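# Hang the wine glass upside down on the rack

## Task

Lift the wine glass off the table and hang it inverted on the rack so that all of its stem sits inside a curl nobody else is using, with the glass resting only on the wire. It fails if the glass is tossed or falls more than about a thumb's length, if any glass tips over while no gripper supports it, or if it is struck as hard as such a fall would strike it. The glasses already on the rack must stay hanging upright in their own curls.

## Robot and tools

Robot: two arms, left_arm and right_arm, each with a two-finger gripper. The fingers point along the gripper's +z axis and close along its y axis. end_effector_position is the spot between the finger pads, roughly 1 cm behind the tips.

Frame: the scene frame. Its origin is level with the table top, midway between the nominal bases, a little behind the table's near edge. +z is up, +x reaches out over the table, and left_arm sits toward +y. These are not the sides of any image. Calibrated bases: left_arm (+0.001, +0.301, -0.003) m, right_arm (-0.005, -0.339, -0.001) m. Printed hand positions and orientations can be wrong by a few cm, more at long reach.

Row layout: every row is 14 numbers in [-1, 1]. The first seven are left_arm: dx, dy, dz, rx, ry, rz, opening. The last seven are the same for right_arm. Both arms always appear, even if only one moves. dx..rz are offsets, not poses. They run along the scene axes and count from that arm's Hand target as it stood when the action or move began. 1.0 equals 0.6 m or 180 degrees. rx, ry, rz form one rotation vector about the Hand target position. Opening is absolute: +1 is fully open (0.093 m), -1 is closed. Six zeros ask again for the current Hand target, so repeating a nonzero offset moves the arm further.

execute_actions(actions, cameras): actions is a list of actions. Each action is a list of up to 15 rows, one per 1/30 s step. A short action holds its last row for the remaining steps. Every row counts from the start-of-action pose, not from the previous row. Images return only for an empty list or when cameras asks for them ("all", named cameras, or [] for none). An empty list also reports the scene number and the fields normally left out.

move(target, speed, blend, opening_speed, grip_force, blocking, cameras): a straight path toward target. target is either one 14-number row or a list of up to 15 rows. All rows are offsets from the same starting Hand targets, not from the previous row.
- speed: m/s, 0.002 to 2.9, default 0.25. Turning is limited to twice that in rad/s.
- blend: corner rounding in m. 0 means stop at each row.
- opening_speed: on the -1..+1 scale per second, at least 0.2.
- grip_force: N per pad, 10 to 50. Below 50 the fingers close slowly (about 4 s at 40, 16 s at 10).
- blocking=false: returns after about 0.5 s while the move carries on.
Paths avoid nothing, and all paths end together within 10 s. The result adds a move: line (done, off_target, moving, held, fault) and any limits that acted (paced = pose clipped, held = steps withheld). done means at rest within 10 mm and 2 degrees. It says nothing about contact.

wait(seconds 0..10): lets the scene run while the commands are held.
stop(): brakes a running move.
zoom_image(camera, region [x0,y0,x1,y1] pixels, at most 504x504): enlarges part of the newest image from cam_high, cam_low, cam_left_wrist or cam_right_wrist.
read_manual(section="licences"): licence text only.
finished_scene(scene): ends the scene, which cannot be undone. Call nothing after it in that reply. Scene 1 is practice, but damage done in it still counts.

Result fields:
- Hand target: the last commanded pose after clipping. The gripper often stops short of it; resend the zeros or the missing offset.
- grip_measured: motor position, +1 open, -1 closed. Pads meet near -0.94, plus about 0.0208 per mm of object width. It may read up to 0.02 high.
- Joint positions: the last entry is the finger gap in m.
- Joint torques: these include the arm's own weight.
- Joint velocities: may be left out when every value is within noise.
- Tool commands: present commands. A 0 sent for opening is a real command, so resend the current opening to leave a gripper alone.
- MOTOR HOT: shown at 75 °C. At 90 °C the arm folds and idles.

Gripping: to hold, keep sending the number that closed the fingers. To release, send one well above the reading for the object's width. A glass is round and fragile, so grip gently (lower grip_force, or a number a little below its width reading). Avoid slamming from far open to -1.

Control: the commanded orientation is clipped to 40 degrees from the measured one. Heavy loads or long reach leave the gripper low, short or tilted. Check the pose after each move and correct it. Go around an arm's own base, not near it. Keep the grippers, wrist cameras and cables apart.

Avoid: dropping or tossing the glass, fast contact with the rack, table, bar, plate or rail, knocking the hanging glasses, and anything leaving the table. Move slowly near glassware and the rack. Lower the inverted stem into a free curl and open only once it rests on the wire.

Each tool is called after "Request:" by a JSON object that holds its "method" and its "body".

## Session

Request:
{"method": "execute_actions", "body": {"actions": []}}

Scene clock: 0.00 s.
left_arm: end_effector_position=(+0.3748, +0.3544, +0.0671) grip_measured=+1.000 end_effector_quat_wxyz=(+0.544, -0.127, +0.818, +0.140) | right_arm: end_effector_position=(+0.3820, -0.3575, +0.0732) grip_measured=+1.000 end_effector_quat_wxyz=(+0.532, +0.042, +0.845, +0.031)
Joint positions: left_arm=[-0.099 1.604 0.348 0.85 -0.415 -0.07 0.093] | right_arm=[-0.048 1.537 0.397 0.698 -0.079 0.064 0.093]
Joint velocities: within noise
Joint torques (N m): no reading
Motor temperatures (°C): left_arm=[22 33 30 28 21 23 22] | right_arm=[23 31 32 27 21 24 21]
Heat: left arm: 33 °C; right arm: 32 °C.
Hand target: left_arm +0.3813, +0.3511, +0.0794; +0.559, -0.127, +0.808, +0.135 | right_arm +0.3872, -0.3546, +0.0844; +0.545, +0.037, +0.837, +0.033
Tool commands: left_gripper/opening=+1.0 right_gripper/opening=+1.0
camera_calibration:
cam_left_wrist: T_world_to_cam=[[0.353755, -0.93054, -0.0946199, 0.203552], [-0.704415, -0.198498, -0.681468, 0.417646], [0.615351, 0.307725, -0.725705, -0.201578], [0, 0, 0, 1]] pos_world=[0.34623, 0.334346, 0.157587]
cam_right_wrist: T_world_to_cam=[[-0.0453977, -0.99216, -0.116435, -0.327545], [-0.767936, 0.109207, -0.631148, 0.417216], [0.638916, 0.0607623, -0.766873, -0.0803135], [0, 0, 0, 1]] pos_world=[0.356839, -0.36566, 0.163597]

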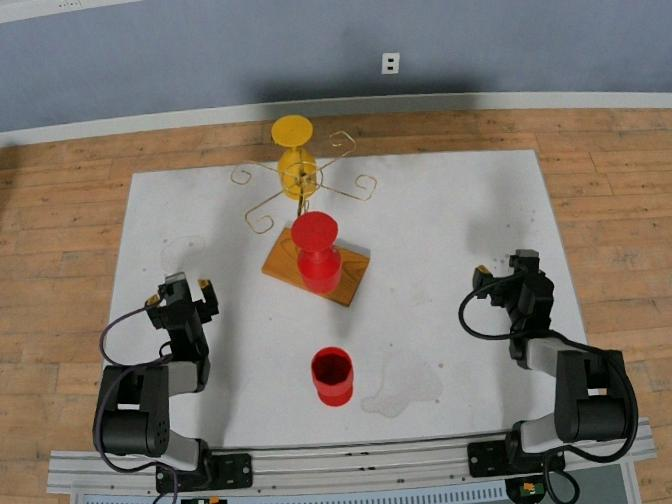

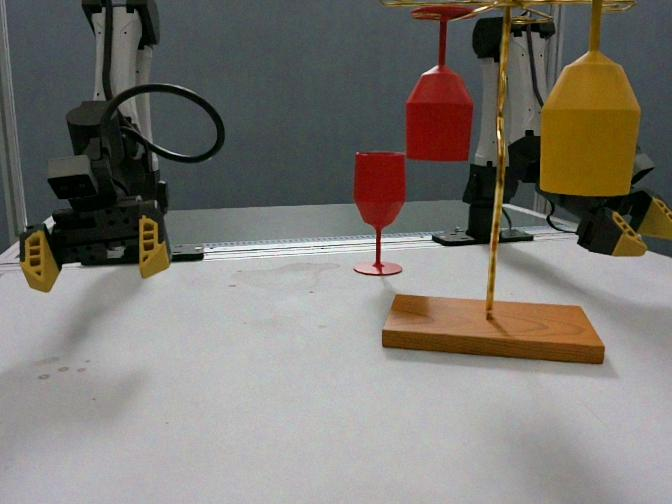

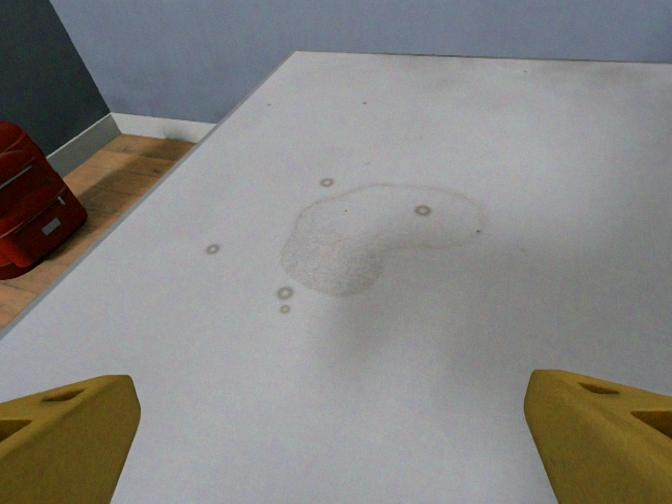

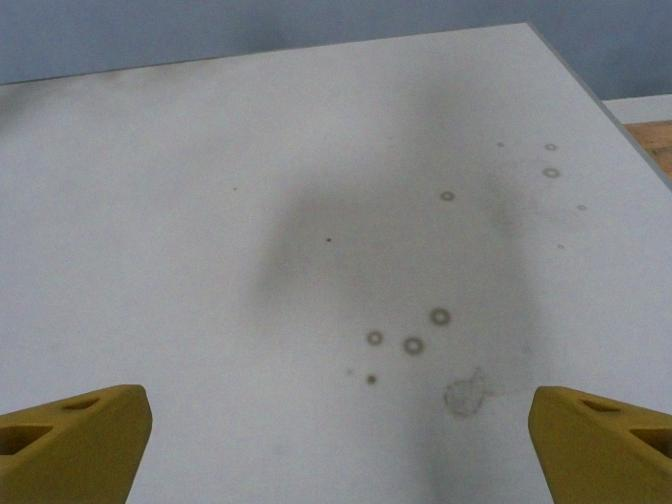

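Request:
{"method": "zoom_image", "body": {"camera": "cam_high", "region": [220, 100, 400, 235]}}

Request:
{"method": "zoom_image", "body": {"camera": "cam_high", "region": [280, 310, 400, 430]}}

Request:
{"method": "zoom_image", "body": {"camera": "cam_low", "region": [340, 0, 672, 249]}}

Scaled by 2.800 from the camera's 672x504 image, which has a finer 960x720 frame.

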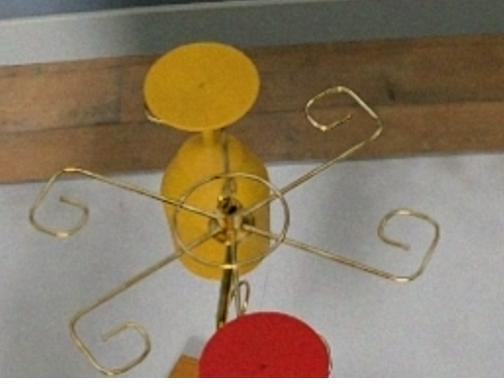

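Scaled by 4.200 from the camera's 672x504 image, which has a finer 960x720 frame.

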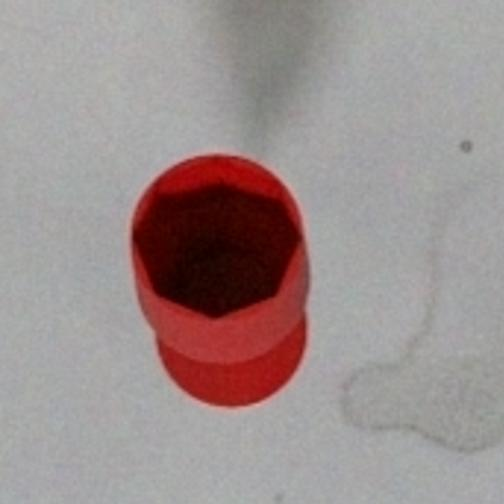

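Scaled by 1.518 from the camera's 672x504 image, which has a finer 960x720 frame.

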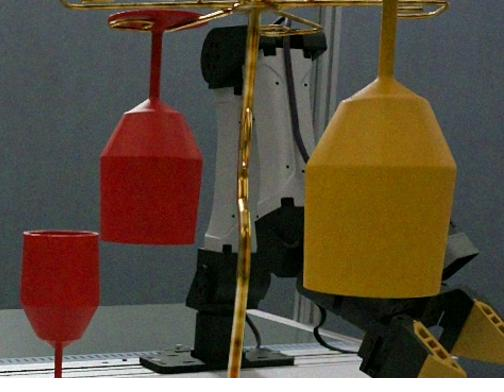

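Request:
{"method": "move", "body": {"target": [[-0.219,-0.268,0.151,-0.0075,0.398,-0.207,1,0,0,0,0,0,0,1]], "speed": 0.4}}

Scene clock: 150.50 s.
left_arm: end_effector_position=(+0.2491, +0.1986, +0.1582) grip_measured=+1.000 end_effector_quat_wxyz=(-0.006, +0.199, +0.980, +0.012) | right_arm: end_effector_position=(+0.3820, -0.3575, +0.0732) grip_measured=+1.000 end_effector_quat_wxyz=(+0.532, +0.042, +0.845, +0.031)
Joint positions: left_arm=[-0.473 1.571 1.439 -1.45 -0.029 -0.013 0.093] | right_arm=[-0.048 1.537 0.397 0.698 -0.079 0.064 0.093]
Joint torques (N m): left_arm=[-0.57 -3.55 9.88 0.1 0.24 0.28] | right_arm=[0.13 -6.11 5.68 2.08 -0.11 0.09]
Motor temperatures (°C): left_arm=[22 35 34 38 21 23 22] | right_arm=[23 37 38 39 21 24 21]
Heat: left arm: 38 °C; right arm: 39 °C.
Hand target: left_arm +0.2499, +0.1903, +0.1700; +0.001, +0.216, +0.976, +0.000 | right_arm +0.3872, -0.3546, +0.0844; +0.545, +0.037, +0.837, +0.033
Off the commanded pose: left_arm 0.014 m, 3 deg | right_arm 0.013 m, 2 deg.
move: off_target (left_arm, right_arm)

Request:
{"method": "move", "body": {"target": [[-0.12,-0.257,0.283,-0.453,0.2115,0,1,0,0,0,0,0,0,1],[-0.12,-0.257,0.24,-0.511,-0.186,-0.385,1,0,0,0,0,0,0,1]], "speed": 0.5, "cameras": ["all"]}}

Scene clock: 165.00 s.
left_arm: end_effector_position=(+0.1867, +0.0370, +0.3009) grip_measured=+1.000 end_effector_quat_wxyz=(+0.362, +0.586, +0.421, -0.590) | right_arm: end_effector_position=(+0.3820, -0.3575, +0.0732) grip_measured=+1.000 end_effector_quat_wxyz=(+0.532, +0.042, +0.845, +0.031)
Joint positions: left_arm=[-0.478 1.467 1.244 -0.963 1.517 1.117 0.093] | right_arm=[-0.048 1.537 0.397 0.698 -0.079 0.064 0.093]
Joint torques (N m): left_arm=[-0.65 -4.98 6.34 0.9 0.96 0.38] | right_arm=[0.13 -6.11 5.67 2.08 -0.11 0.08]
Heat: left arm: 37 °C; right arm: 40 °C.
Hand target: left_arm +0.1779, +0.0361, +0.3140; +0.380, +0.596, +0.380, -0.597 | right_arm +0.3872, -0.3546, +0.0844; +0.545, +0.037, +0.837, +0.033
Off the commanded pose: left_arm 0.016 m, 5 deg | right_arm 0.013 m, 2 deg.
joint sent to its limit (left arm) — joint 5 (wrist yaw), upper limit. The joint targets are off in position, not in orientation.
move: off_target (left_arm, right_arm)
camera_calibration:
cam_left_wrist: T_world_to_cam=[[-0.918851, 0.388967, 0.0664644, 0.137127], [0.124426, 0.44543, -0.886629, 0.264719], [-0.374475, -0.80641, -0.457681, 0.326939], [0, 0, 0, 1]] pos_world=[0.215492, 0.0923953, 0.375228]
cam_right_wrist: T_world_to_cam=[[-0.0453977, -0.99216, -0.116435, -0.327545], [-0.767936, 0.109207, -0.631148, 0.417216], [0.638916, 0.0607623, -0.766873, -0.0803135], [0, 0, 0, 1]] pos_world=[0.356839, -0.36566, 0.163597]

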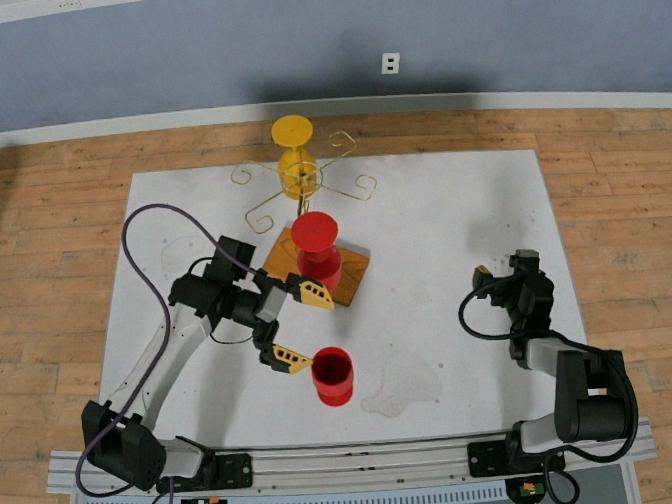

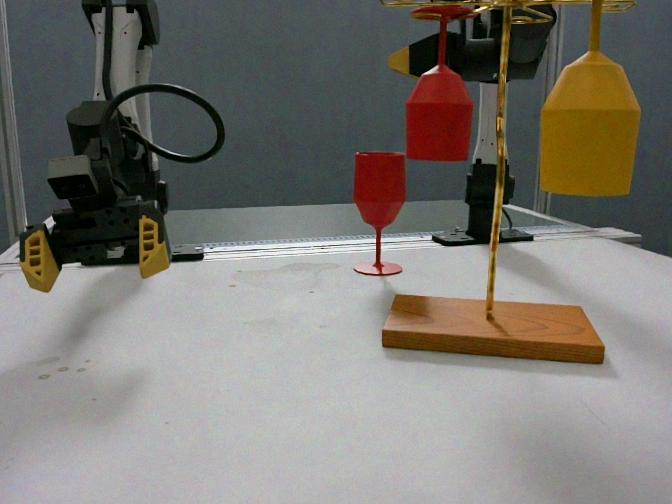

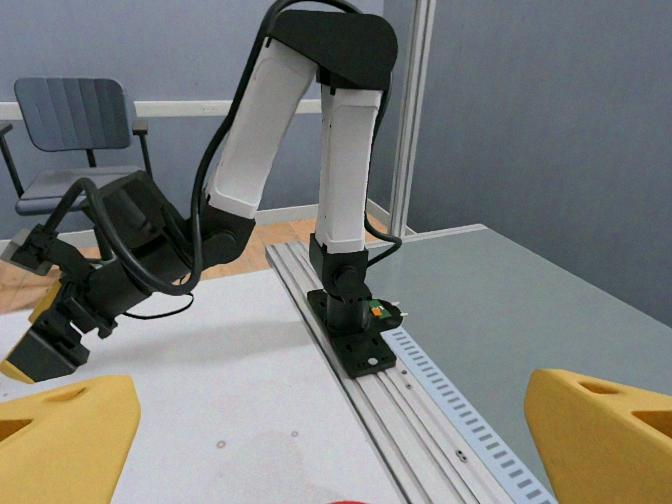

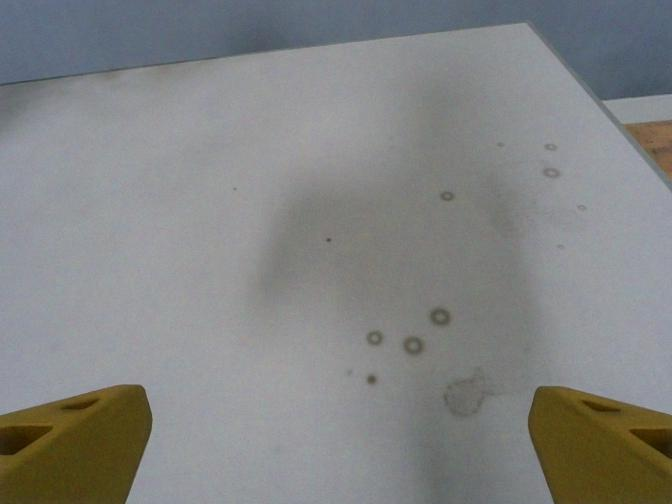

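Request:
{"method": "move", "body": {"target": [[-0.025,-0.005,-0.138,-0.01,-0.021,0,1,0,0,0,0,0,0,1]], "cameras": ["cam_high","cam_low","cam_left_wrist"]}}

Scene clock: 186.87 s.
left_arm: end_effector_position=(+0.1678, +0.0358, +0.2262) grip_measured=+1.000 end_effector_quat_wxyz=(+0.378, +0.611, +0.382, -0.582) | right_arm: end_effector_position=(+0.3820, -0.3575, +0.0732) grip_measured=+1.000 end_effector_quat_wxyz=(+0.532, +0.042, +0.845, +0.031)
Joint positions: left_arm=[-0.509 1.496 0.98 -0.788 1.522 1.324 0.093] | right_arm=[-0.048 1.537 0.397 0.698 -0.079 0.064 0.093]
Joint torques (N m): left_arm=[-0.64 -4.1 4.68 1.04 0.93 0.21] | right_arm=[0.12 -6.08 5.71 2.07 -0.11 0.08]
Heat: left arm: 36 °C; right arm: 40 °C.
Hand target: left_arm +0.1629, +0.0331, +0.2312; +0.401, +0.610, +0.358, -0.582 | right_arm +0.3872, -0.3546, +0.0844; +0.545, +0.037, +0.837, +0.033
Off the commanded pose: left_arm 0.007 m, 4 deg | right_arm 0.013 m, 2 deg.
move: off_target (left_arm, right_arm)
camera_calibration:
cam_left_wrist: T_world_to_cam=[[-0.903786, 0.427378, -0.0227807, 0.141459], [0.21372, 0.404561, -0.889187, 0.188459], [-0.370803, -0.808504, -0.456976, 0.284009], [0, 0, 0, 1]] pos_world=[0.192883, 0.0929225, 0.300583]
Images, in order (width x height): cam_high 672x504, cam_low 672x504, cam_left_wrist 672x504.

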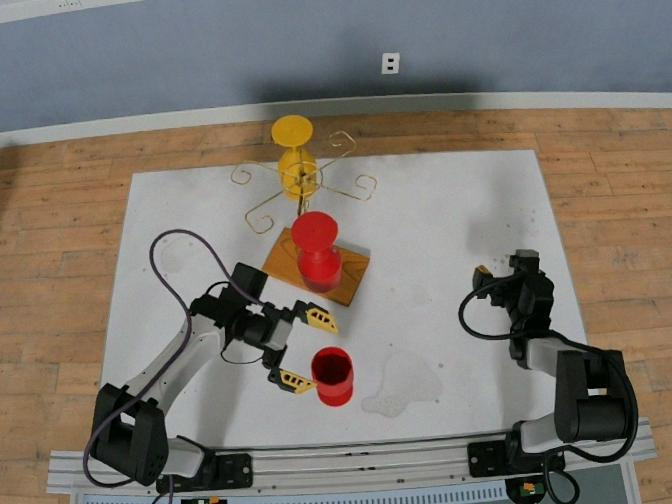

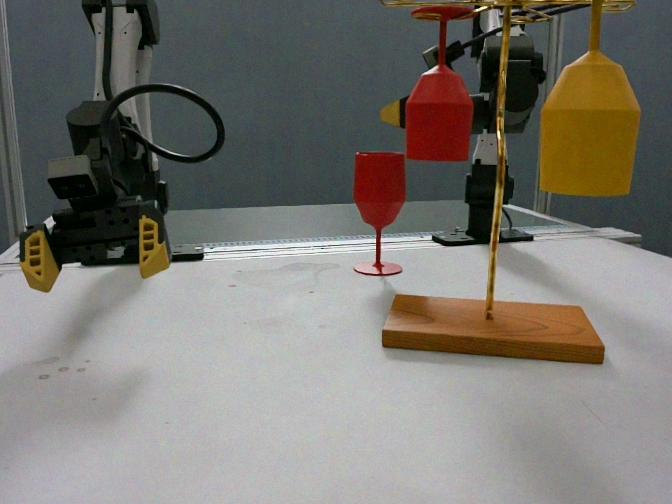

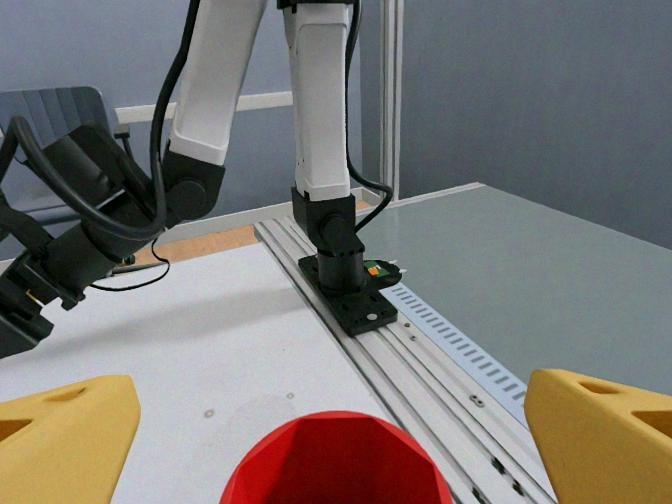

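Request:
{"method": "move", "body": {"target": [[-0.007,-0.017,-0.185,0,0,0,1,0,0,0,0,0,0,1]], "speed": 0.12, "cameras": ["cam_high","cam_low","cam_left_wrist"]}}

Scene clock: 201.13 s.
left_arm: end_effector_position=(+0.1629, +0.0261, +0.1125) grip_measured=+1.000 end_effector_quat_wxyz=(+0.371, +0.623, +0.363, -0.585) | right_arm: end_effector_position=(+0.3820, -0.3575, +0.0732) grip_measured=+1.000 end_effector_quat_wxyz=(+0.532, +0.042, +0.845, +0.031)
Joint positions: left_arm=[-0.546 1.788 0.779 -0.402 1.522 1.451 0.093] | right_arm=[-0.048 1.537 0.397 0.698 -0.079 0.064 0.093]
Joint torques (N m): left_arm=[-0.65 -5.56 3.58 0.91 0.93 -0.07] | right_arm=[0.12 -6.13 5.68 2.08 -0.11 0.08]
Heat: left arm: 35 °C; right arm: 41 °C.
Hand target: left_arm +0.1587, +0.0229, +0.1202; +0.401, +0.610, +0.358, -0.583 | right_arm +0.3872, -0.3546, +0.0844; +0.545, +0.037, +0.837, +0.033
Off the commanded pose: left_arm 0.009 m, 4 deg | right_arm 0.013 m, 2 deg.
move: off_target (left_arm, right_arm)
camera_calibration:
cam_left_wrist: T_world_to_cam=[[-0.884034, 0.465343, -0.0440475, 0.136799], [0.247861, 0.386796, -0.888231, 0.0871188], [-0.396295, -0.796144, -0.457281, 0.226265], [0, 0, 0, 1]] pos_world=[0.18901, 0.0827834, 0.186874]
Images, in order (width x height): cam_high 672x504, cam_low 672x504, cam_left_wrist 672x504.

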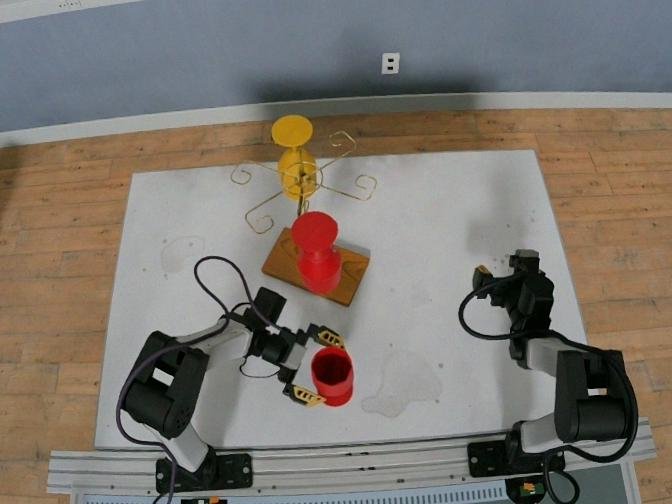

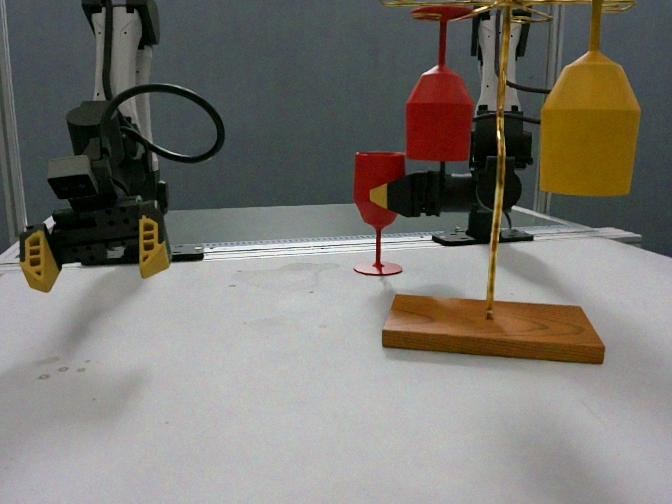

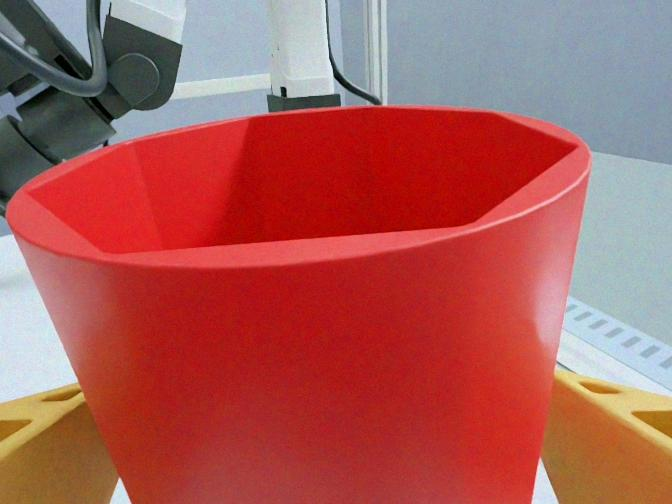

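Request:
{"method": "move", "body": {"target": [[0.003,-0.001,0,0,0,0,0.38,0,0,0,0,0,0,1]], "grip_force": [30, 50], "cameras": ["cam_low","cam_left_wrist"]}}

Scene clock: 210.87 s.
left_arm: end_effector_position=(+0.1650, +0.0249, +0.1108) grip_measured=+0.630 end_effector_quat_wxyz=(+0.370, +0.618, +0.366, -0.590) | right_arm: end_effector_position=(+0.3820, -0.3575, +0.0732) grip_measured=+1.000 end_effector_quat_wxyz=(+0.532, +0.042, +0.845, +0.031)
Joint positions: left_arm=[-0.546 1.788 0.753 -0.283 1.53 1.347 0.075] | right_arm=[-0.048 1.537 0.397 0.698 -0.079 0.064 0.093]
Joint torques (N m): left_arm=[-0.57 -6.76 3.41 1.02 0.78 -0.08] | right_arm=[0.13 -6.11 5.65 2.07 -0.11 0.08]
Motor temperatures (°C): left_arm=[21 36 34 33 22 22 22] | right_arm=[23 38 38 41 21 24 21]
Heat: left arm: 36 °C; right arm: 41 °C.
Hand target: left_arm +0.1605, +0.0223, +0.1202; +0.401, +0.610, +0.358, -0.583 | right_arm +0.3872, -0.3546, +0.0844; +0.545, +0.037, +0.837, +0.033
Off the commanded pose: left_arm 0.011 m, 4 deg | right_arm 0.013 m, 2 deg.
grip_force (N): 30, 50
move: off_target (left_arm, right_arm)
camera_calibration:
cam_left_wrist: T_world_to_cam=[[-0.885891, 0.462802, -0.0318198, 0.138224], [0.233353, 0.385298, -0.8928, 0.0884116], [-0.400929, -0.798348, -0.449328, 0.22525], [0, 0, 0, 1]] pos_world=[0.19213, 0.0817923, 0.184543]
Images, in order (width x height): cam_low 672x504, cam_left_wrist 672x504.

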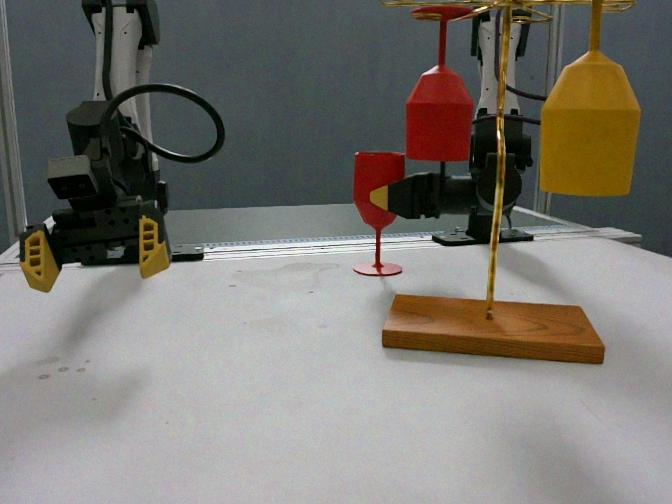

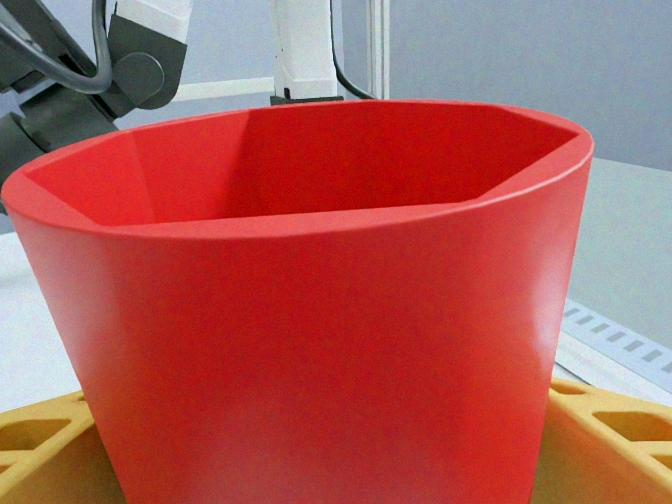

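Request:
{"method": "move", "body": {"target": [[0,0,0.2,0,0,0,0.38,0,0,0,0,0,0,1],[0.2,0.296,0.30,0,0,0.233,0.38,0,0,0,0,0,0,1]], "blend": [0.04,0], "speed": 0.25, "cameras": ["all"]}}

Scene clock: 226.20 s.
left_arm: end_effector_position=(+0.2785, +0.1999, +0.2770) grip_measured=+0.628 end_effector_quat_wxyz=(+0.552, +0.420, +0.578, -0.429) | right_arm: end_effector_position=(+0.3820, -0.3575, +0.0732) grip_measured=+1.000 end_effector_quat_wxyz=(+0.532, +0.042, +0.845, +0.031)
Joint positions: left_arm=[0.192 1.222 0.873 -0.365 1.53 0.69 0.075] | right_arm=[-0.048 1.537 0.397 0.698 -0.079 0.064 0.093]
Joint torques (N m): left_arm=[0.51 -3.96 10.13 1.62 0.47 -0.07] | right_arm=[0.1 -6.12 5.67 2.07 -0.11 0.08]
Heat: left arm: 37 °C; right arm: 41 °C.
Hand target: left_arm +0.2804, +0.1999, +0.3002; +0.583, +0.441, +0.552, -0.400 | right_arm +0.3872, -0.3546, +0.0844; +0.545, +0.037, +0.837, +0.033
Off the commanded pose: left_arm 0.023 m, 6 deg | right_arm 0.013 m, 2 deg.
grip_force (N): 30, 50
move: off_target (left_arm, right_arm)
camera_calibration:
cam_left_wrist: T_world_to_cam=[[-0.96122, -0.27462, 0.0253031, 0.315537], [-0.143301, 0.418966, -0.896623, 0.242191], [0.23563, -0.865478, -0.442072, 0.319329], [0, 0, 0, 1]] pos_world=[0.262764, 0.261555, 0.350336]
cam_right_wrist: T_world_to_cam=[[-0.0453977, -0.99216, -0.116435, -0.327545], [-0.767936, 0.109207, -0.631148, 0.417216], [0.638916, 0.0607623, -0.766873, -0.0803135], [0, 0, 0, 1]] pos_world=[0.356839, -0.36566, 0.163597]

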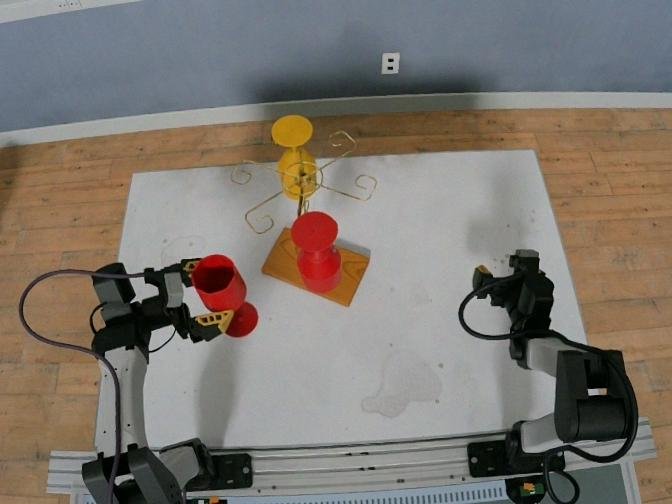

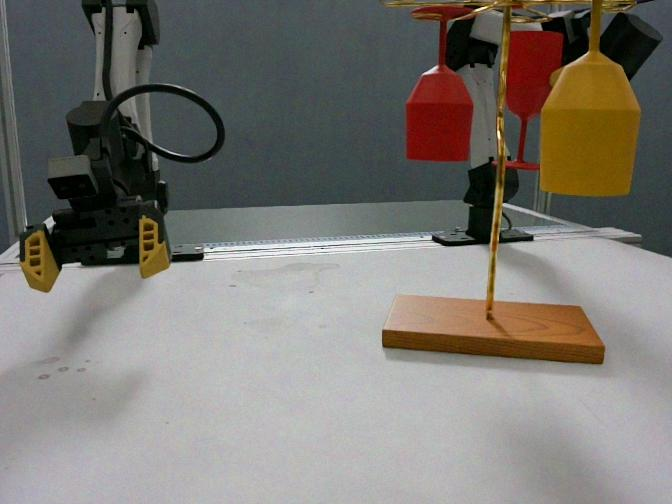

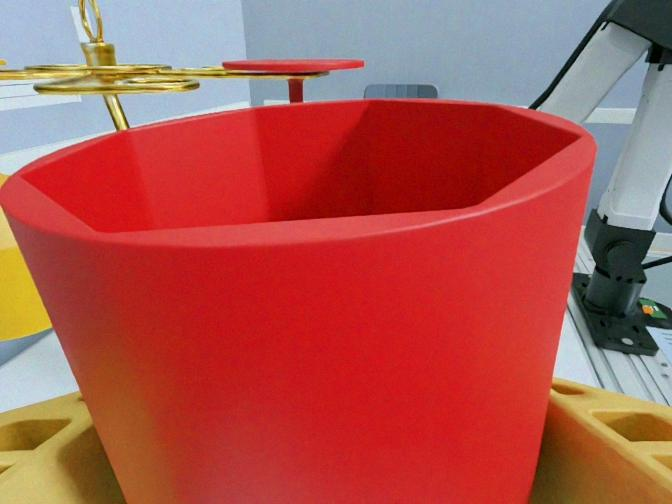

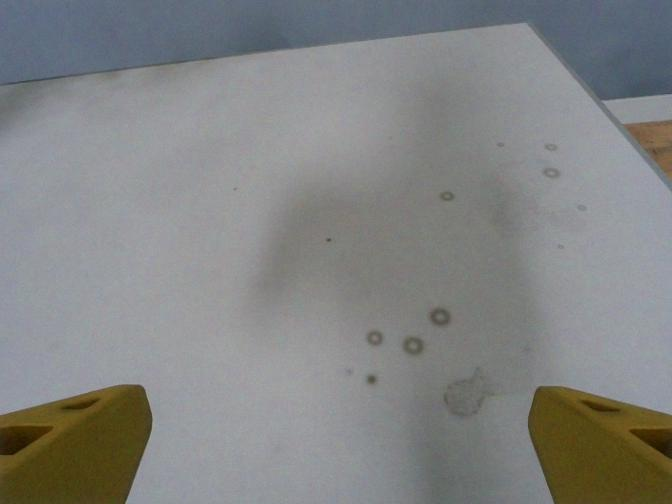

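Request:
{"method": "move", "body": {"target": [[0,0,0,-0.1455,0.478,0,0.38,0,0,0,0,0,0,1],[0,0,0,-0.291,0.956,0,0.38,0,0,0,0,0,0,1]], "blend": [0.02,0], "speed": 0.5, "cameras": ["all"]}}

Scene clock: 237.13 s.
left_arm: end_effector_position=(+0.2815, +0.2007, +0.2831) grip_measured=+0.625 end_effector_quat_wxyz=(+0.420, +0.565, -0.446, +0.553) | right_arm: end_effector_position=(+0.3820, -0.3575, +0.0732) grip_measured=+1.000 end_effector_quat_wxyz=(+0.532, +0.042, +0.845, +0.031)
Joint positions: left_arm=[0.192 1.459 1.189 -1.278 1.53 -1.567 0.075] | right_arm=[-0.048 1.537 0.397 0.698 -0.079 0.064 0.093]
Joint torques (N m): left_arm=[0.59 -5.48 7.41 0.63 0.89 -0.13] | right_arm=[0.1 -6.11 5.71 2.08 -0.11 0.08]
Heat: left arm: 36 °C; right arm: 41 °C.
Hand target: left_arm +0.2805, +0.1999, +0.3002; +0.399, +0.552, -0.442, +0.583 | right_arm +0.3872, -0.3546, +0.0844; +0.545, +0.037, +0.837, +0.033
Off the commanded pose: left_arm 0.017 m, 4 deg | right_arm 0.013 m, 2 deg.
joint sent to its limit (left arm) — joint 5 (wrist yaw), upper limit. The joint targets are off in position, not in orientation.
grip_force (N): 30, 50
move: off_target (left_arm, right_arm)
camera_calibration:
cam_left_wrist: T_world_to_cam=[[0.966965, 0.253734, 0.0244492, -0.330012], [-0.120668, 0.371143, 0.920702, -0.263558], [0.224539, -0.893237, 0.3895, 0.0952462], [0, 0, 0, 1]] pos_world=[0.26592, 0.26663, 0.213629]
cam_right_wrist: T_world_to_cam=[[-0.0453977, -0.99216, -0.116435, -0.327545], [-0.767936, 0.109207, -0.631148, 0.417216], [0.638916, 0.0607623, -0.766873, -0.0803135], [0, 0, 0, 1]] pos_world=[0.356839, -0.36566, 0.163597]

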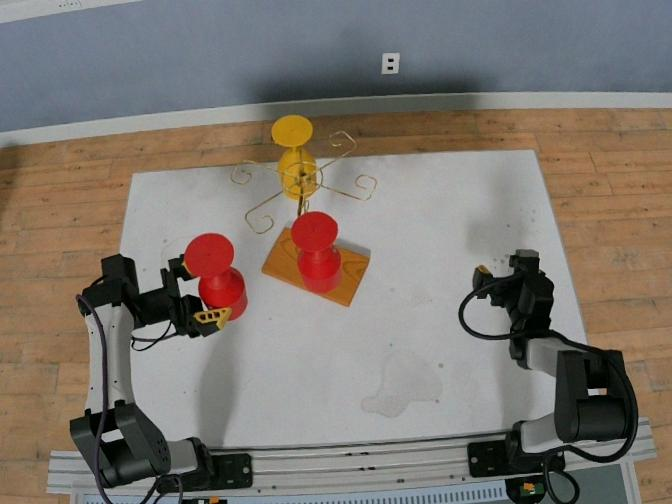

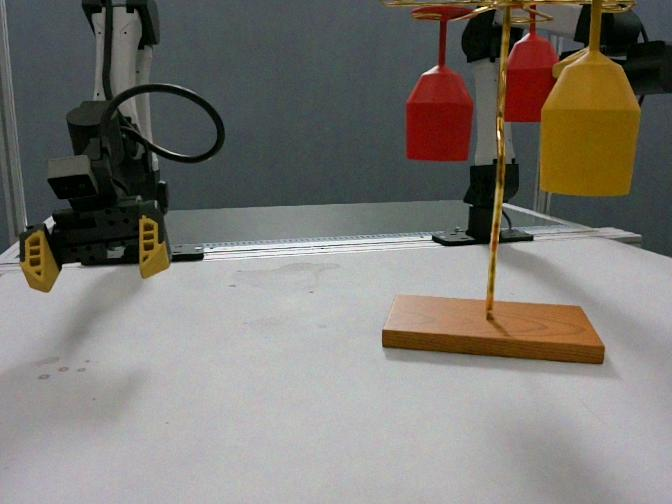

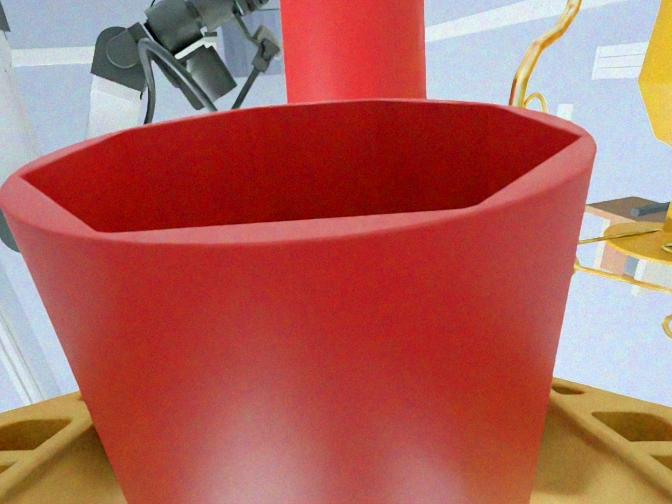

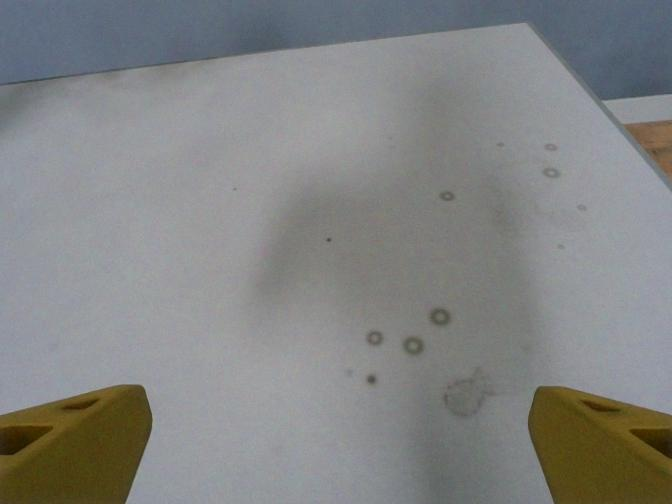

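Request:
{"method": "zoom_image", "body": {"camera": "cam_high", "region": [225, 150, 305, 210]}}

Scaled by 6.300 from the camera's 672x504 image, which has a finer 960x720 frame.

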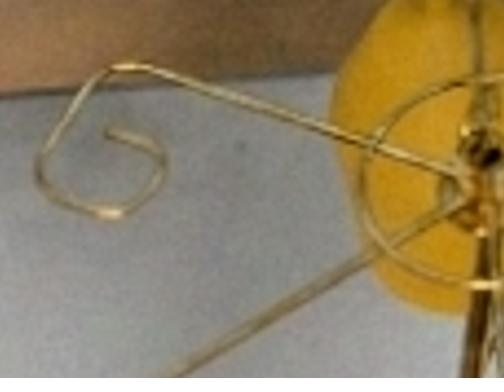

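Request:
{"method": "move", "body": {"target": [[0.1825,0.02,-0.025,0,0,-0.019,0.38,0,0,0,0,0,0,1]], "speed": 0.25, "cameras": ["all"]}}

Scene clock: 314.43 s.
left_arm: end_effector_position=(+0.3844, +0.2171, +0.2673) grip_measured=+0.625 end_effector_quat_wxyz=(+0.427, +0.559, -0.453, +0.548) | right_arm: end_effector_position=(+0.3820, -0.3575, +0.0732) grip_measured=+1.000 end_effector_quat_wxyz=(+0.532, +0.042, +0.845, +0.031)
Joint positions: left_arm=[0.165 1.857 1.561 -1.189 1.53 -1.63 0.075] | right_arm=[-0.048 1.537 0.397 0.698 -0.079 0.064 0.093]
Joint torques (N m): left_arm=[-0.65 -6 9.78 0.71 0.88 -0.13] | right_arm=[0.12 -6.15 5.7 2.07 -0.12 0.08]
Heat: left arm: 37 °C; right arm: 43 °C.
Hand target: left_arm +0.3900, +0.2119, +0.2853; +0.416, +0.539, -0.458, +0.571 | right_arm +0.3872, -0.3546, +0.0844; +0.545, +0.037, +0.837, +0.033
Off the commanded pose: left_arm 0.020 m, 4 deg | right_arm 0.013 m, 2 deg.
joint sent to its limit (left arm) — joint 5 (wrist yaw), upper limit. The joint targets are off in position, not in orientation.
grip_force (N): 30, 50
move: off_target (left_arm, right_arm)
camera_calibration:
cam_left_wrist: T_world_to_cam=[[0.972998, 0.229468, 0.0248896, -0.430582], [-0.111808, 0.374241, 0.920566, -0.246659], [0.201926, -0.898492, 0.389793, 0.102759], [0, 0, 0, 1]] pos_world=[0.370627, 0.283443, 0.197728]
cam_right_wrist: T_world_to_cam=[[-0.0453977, -0.99216, -0.116435, -0.327545], [-0.767936, 0.109207, -0.631148, 0.417216], [0.638916, 0.0607623, -0.766873, -0.0803135], [0, 0, 0, 1]] pos_world=[0.356839, -0.36566, 0.163597]

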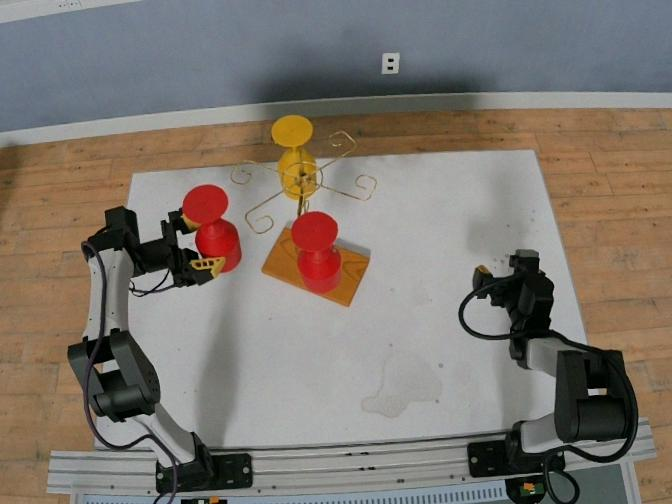

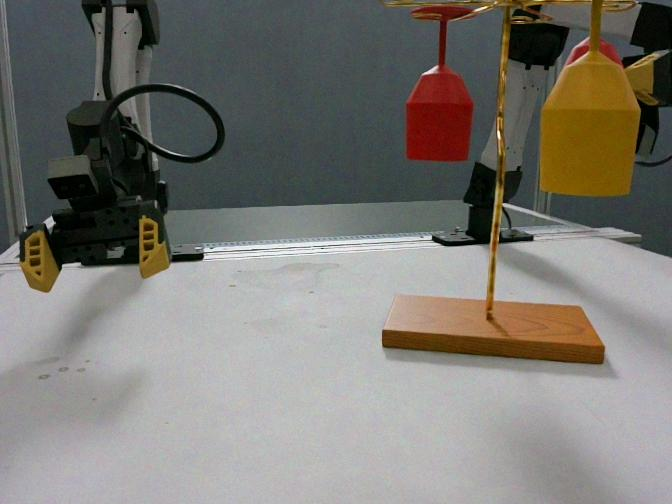

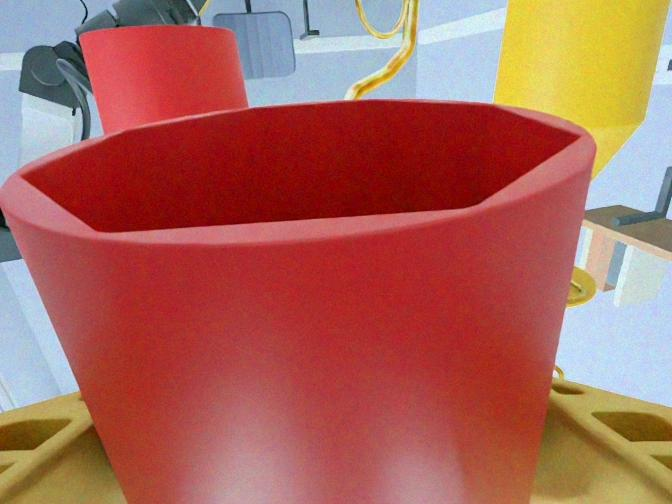

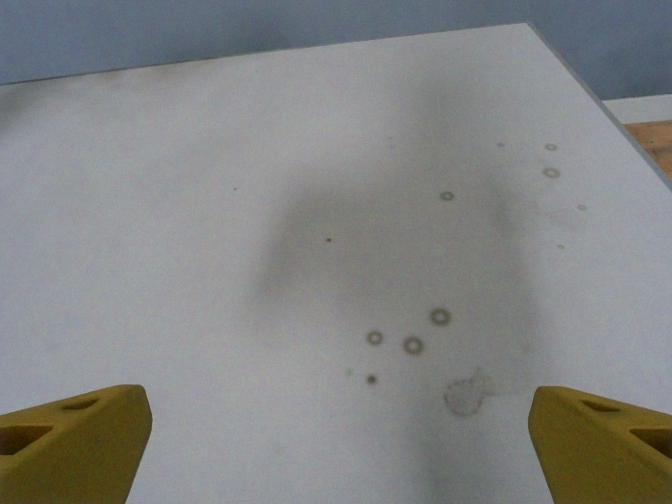

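Request:
{"method": "move", "body": {"target": [[0.09,-0.14,0.0,0,0,-0.056,0.38,0,0,0,0,0,0,1]], "speed": 0.15, "cameras": ["cam_high","cam_low","cam_left_wrist"]}}

Request:
{"method": "zoom_image", "body": {"camera": "cam_high", "region": [205, 100, 335, 230]}}

Request:
{"method": "zoom_image", "body": {"camera": "cam_low", "region": [372, 0, 672, 200]}}

Scene clock: 328.03 s.
left_arm: end_effector_position=(+0.4428, +0.1325, +0.2701) grip_measured=+0.625 end_effector_quat_wxyz=(+0.485, +0.505, -0.511, +0.499) | right_arm: end_effector_position=(+0.3820, -0.3575, +0.0732) grip_measured=+1.000 end_effector_quat_wxyz=(+0.532, +0.042, +0.845, +0.031)
Joint positions: left_arm=[-0.064 2.14 1.962 -1.055 1.53 -1.881 0.075] | right_arm=[-0.048 1.537 0.397 0.698 -0.079 0.064 0.093]
Joint torques (N m): left_arm=[-0.21 -8.68 8.35 1.09 0.68 -0.11] | right_arm=[0.1 -6.12 5.68 2.08 -0.11 0.08]
Motor temperatures (°C): left_arm=[21 37 40 30 23 22 23] | right_arm=[23 38 38 43 21 24 21]
Heat: left arm: 40 °C; right arm: 43 °C.
Hand target: left_arm +0.4439, +0.1279, +0.2852; +0.465, +0.497, -0.504, +0.532 | right_arm +0.3872, -0.3546, +0.0844; +0.545, +0.037, +0.837, +0.033
Off the commanded pose: left_arm 0.016 m, 5 deg | right_arm 0.013 m, 2 deg.
grip_force (N): 30, 50
move: off_target (left_arm, right_arm)
camera_calibration:
cam_left_wrist: T_world_to_cam=[[0.999574, 0.0130369, 0.0261295, -0.451413], [-0.029151, 0.393076, 0.919044, -0.24975], [0.00171062, -0.919413, 0.393289, 0.104286], [0, 0, 0, 1]] pos_world=[0.443761, 0.199938, 0.200312]
Images, in order (width x height): cam_high 672x504, cam_low 672x504, cam_left_wrist 672x504.

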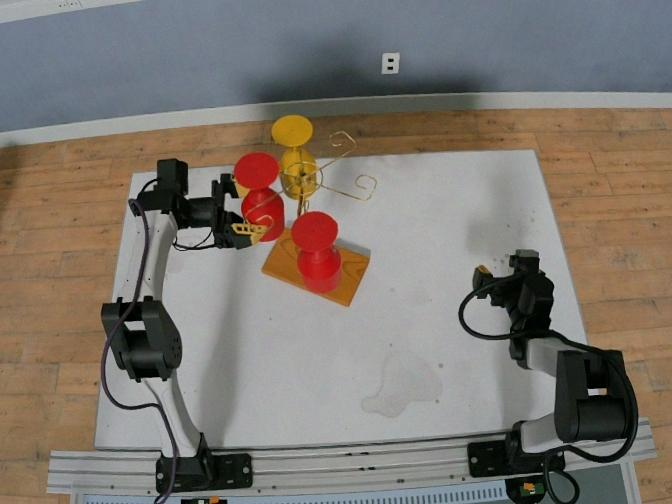

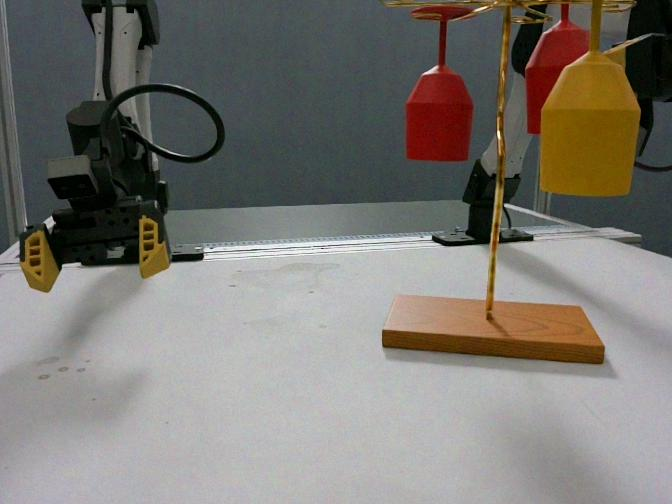

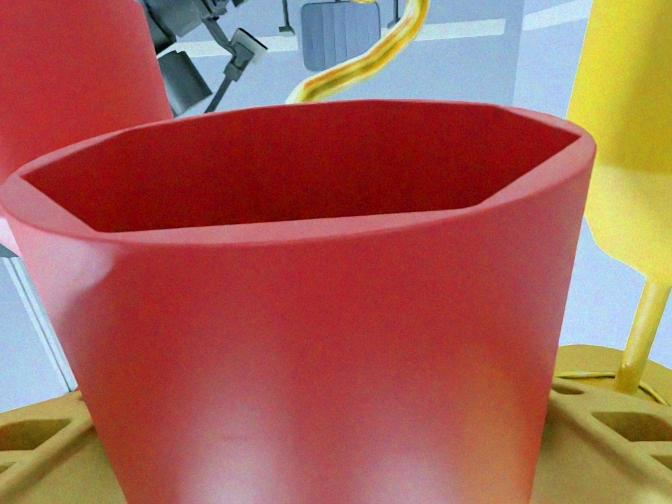

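Scaled by 3.877 from the camera's 672x504 image, which has a finer 960x720 frame.

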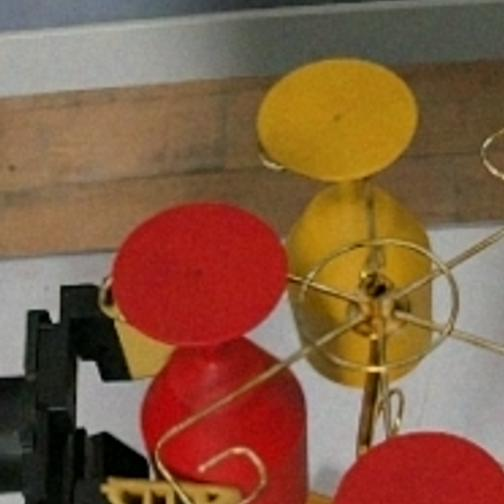

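Scaled by 1.680 from the camera's 672x504 image, which has a finer 960x720 frame.

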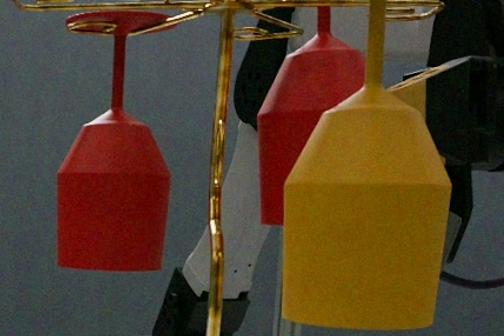

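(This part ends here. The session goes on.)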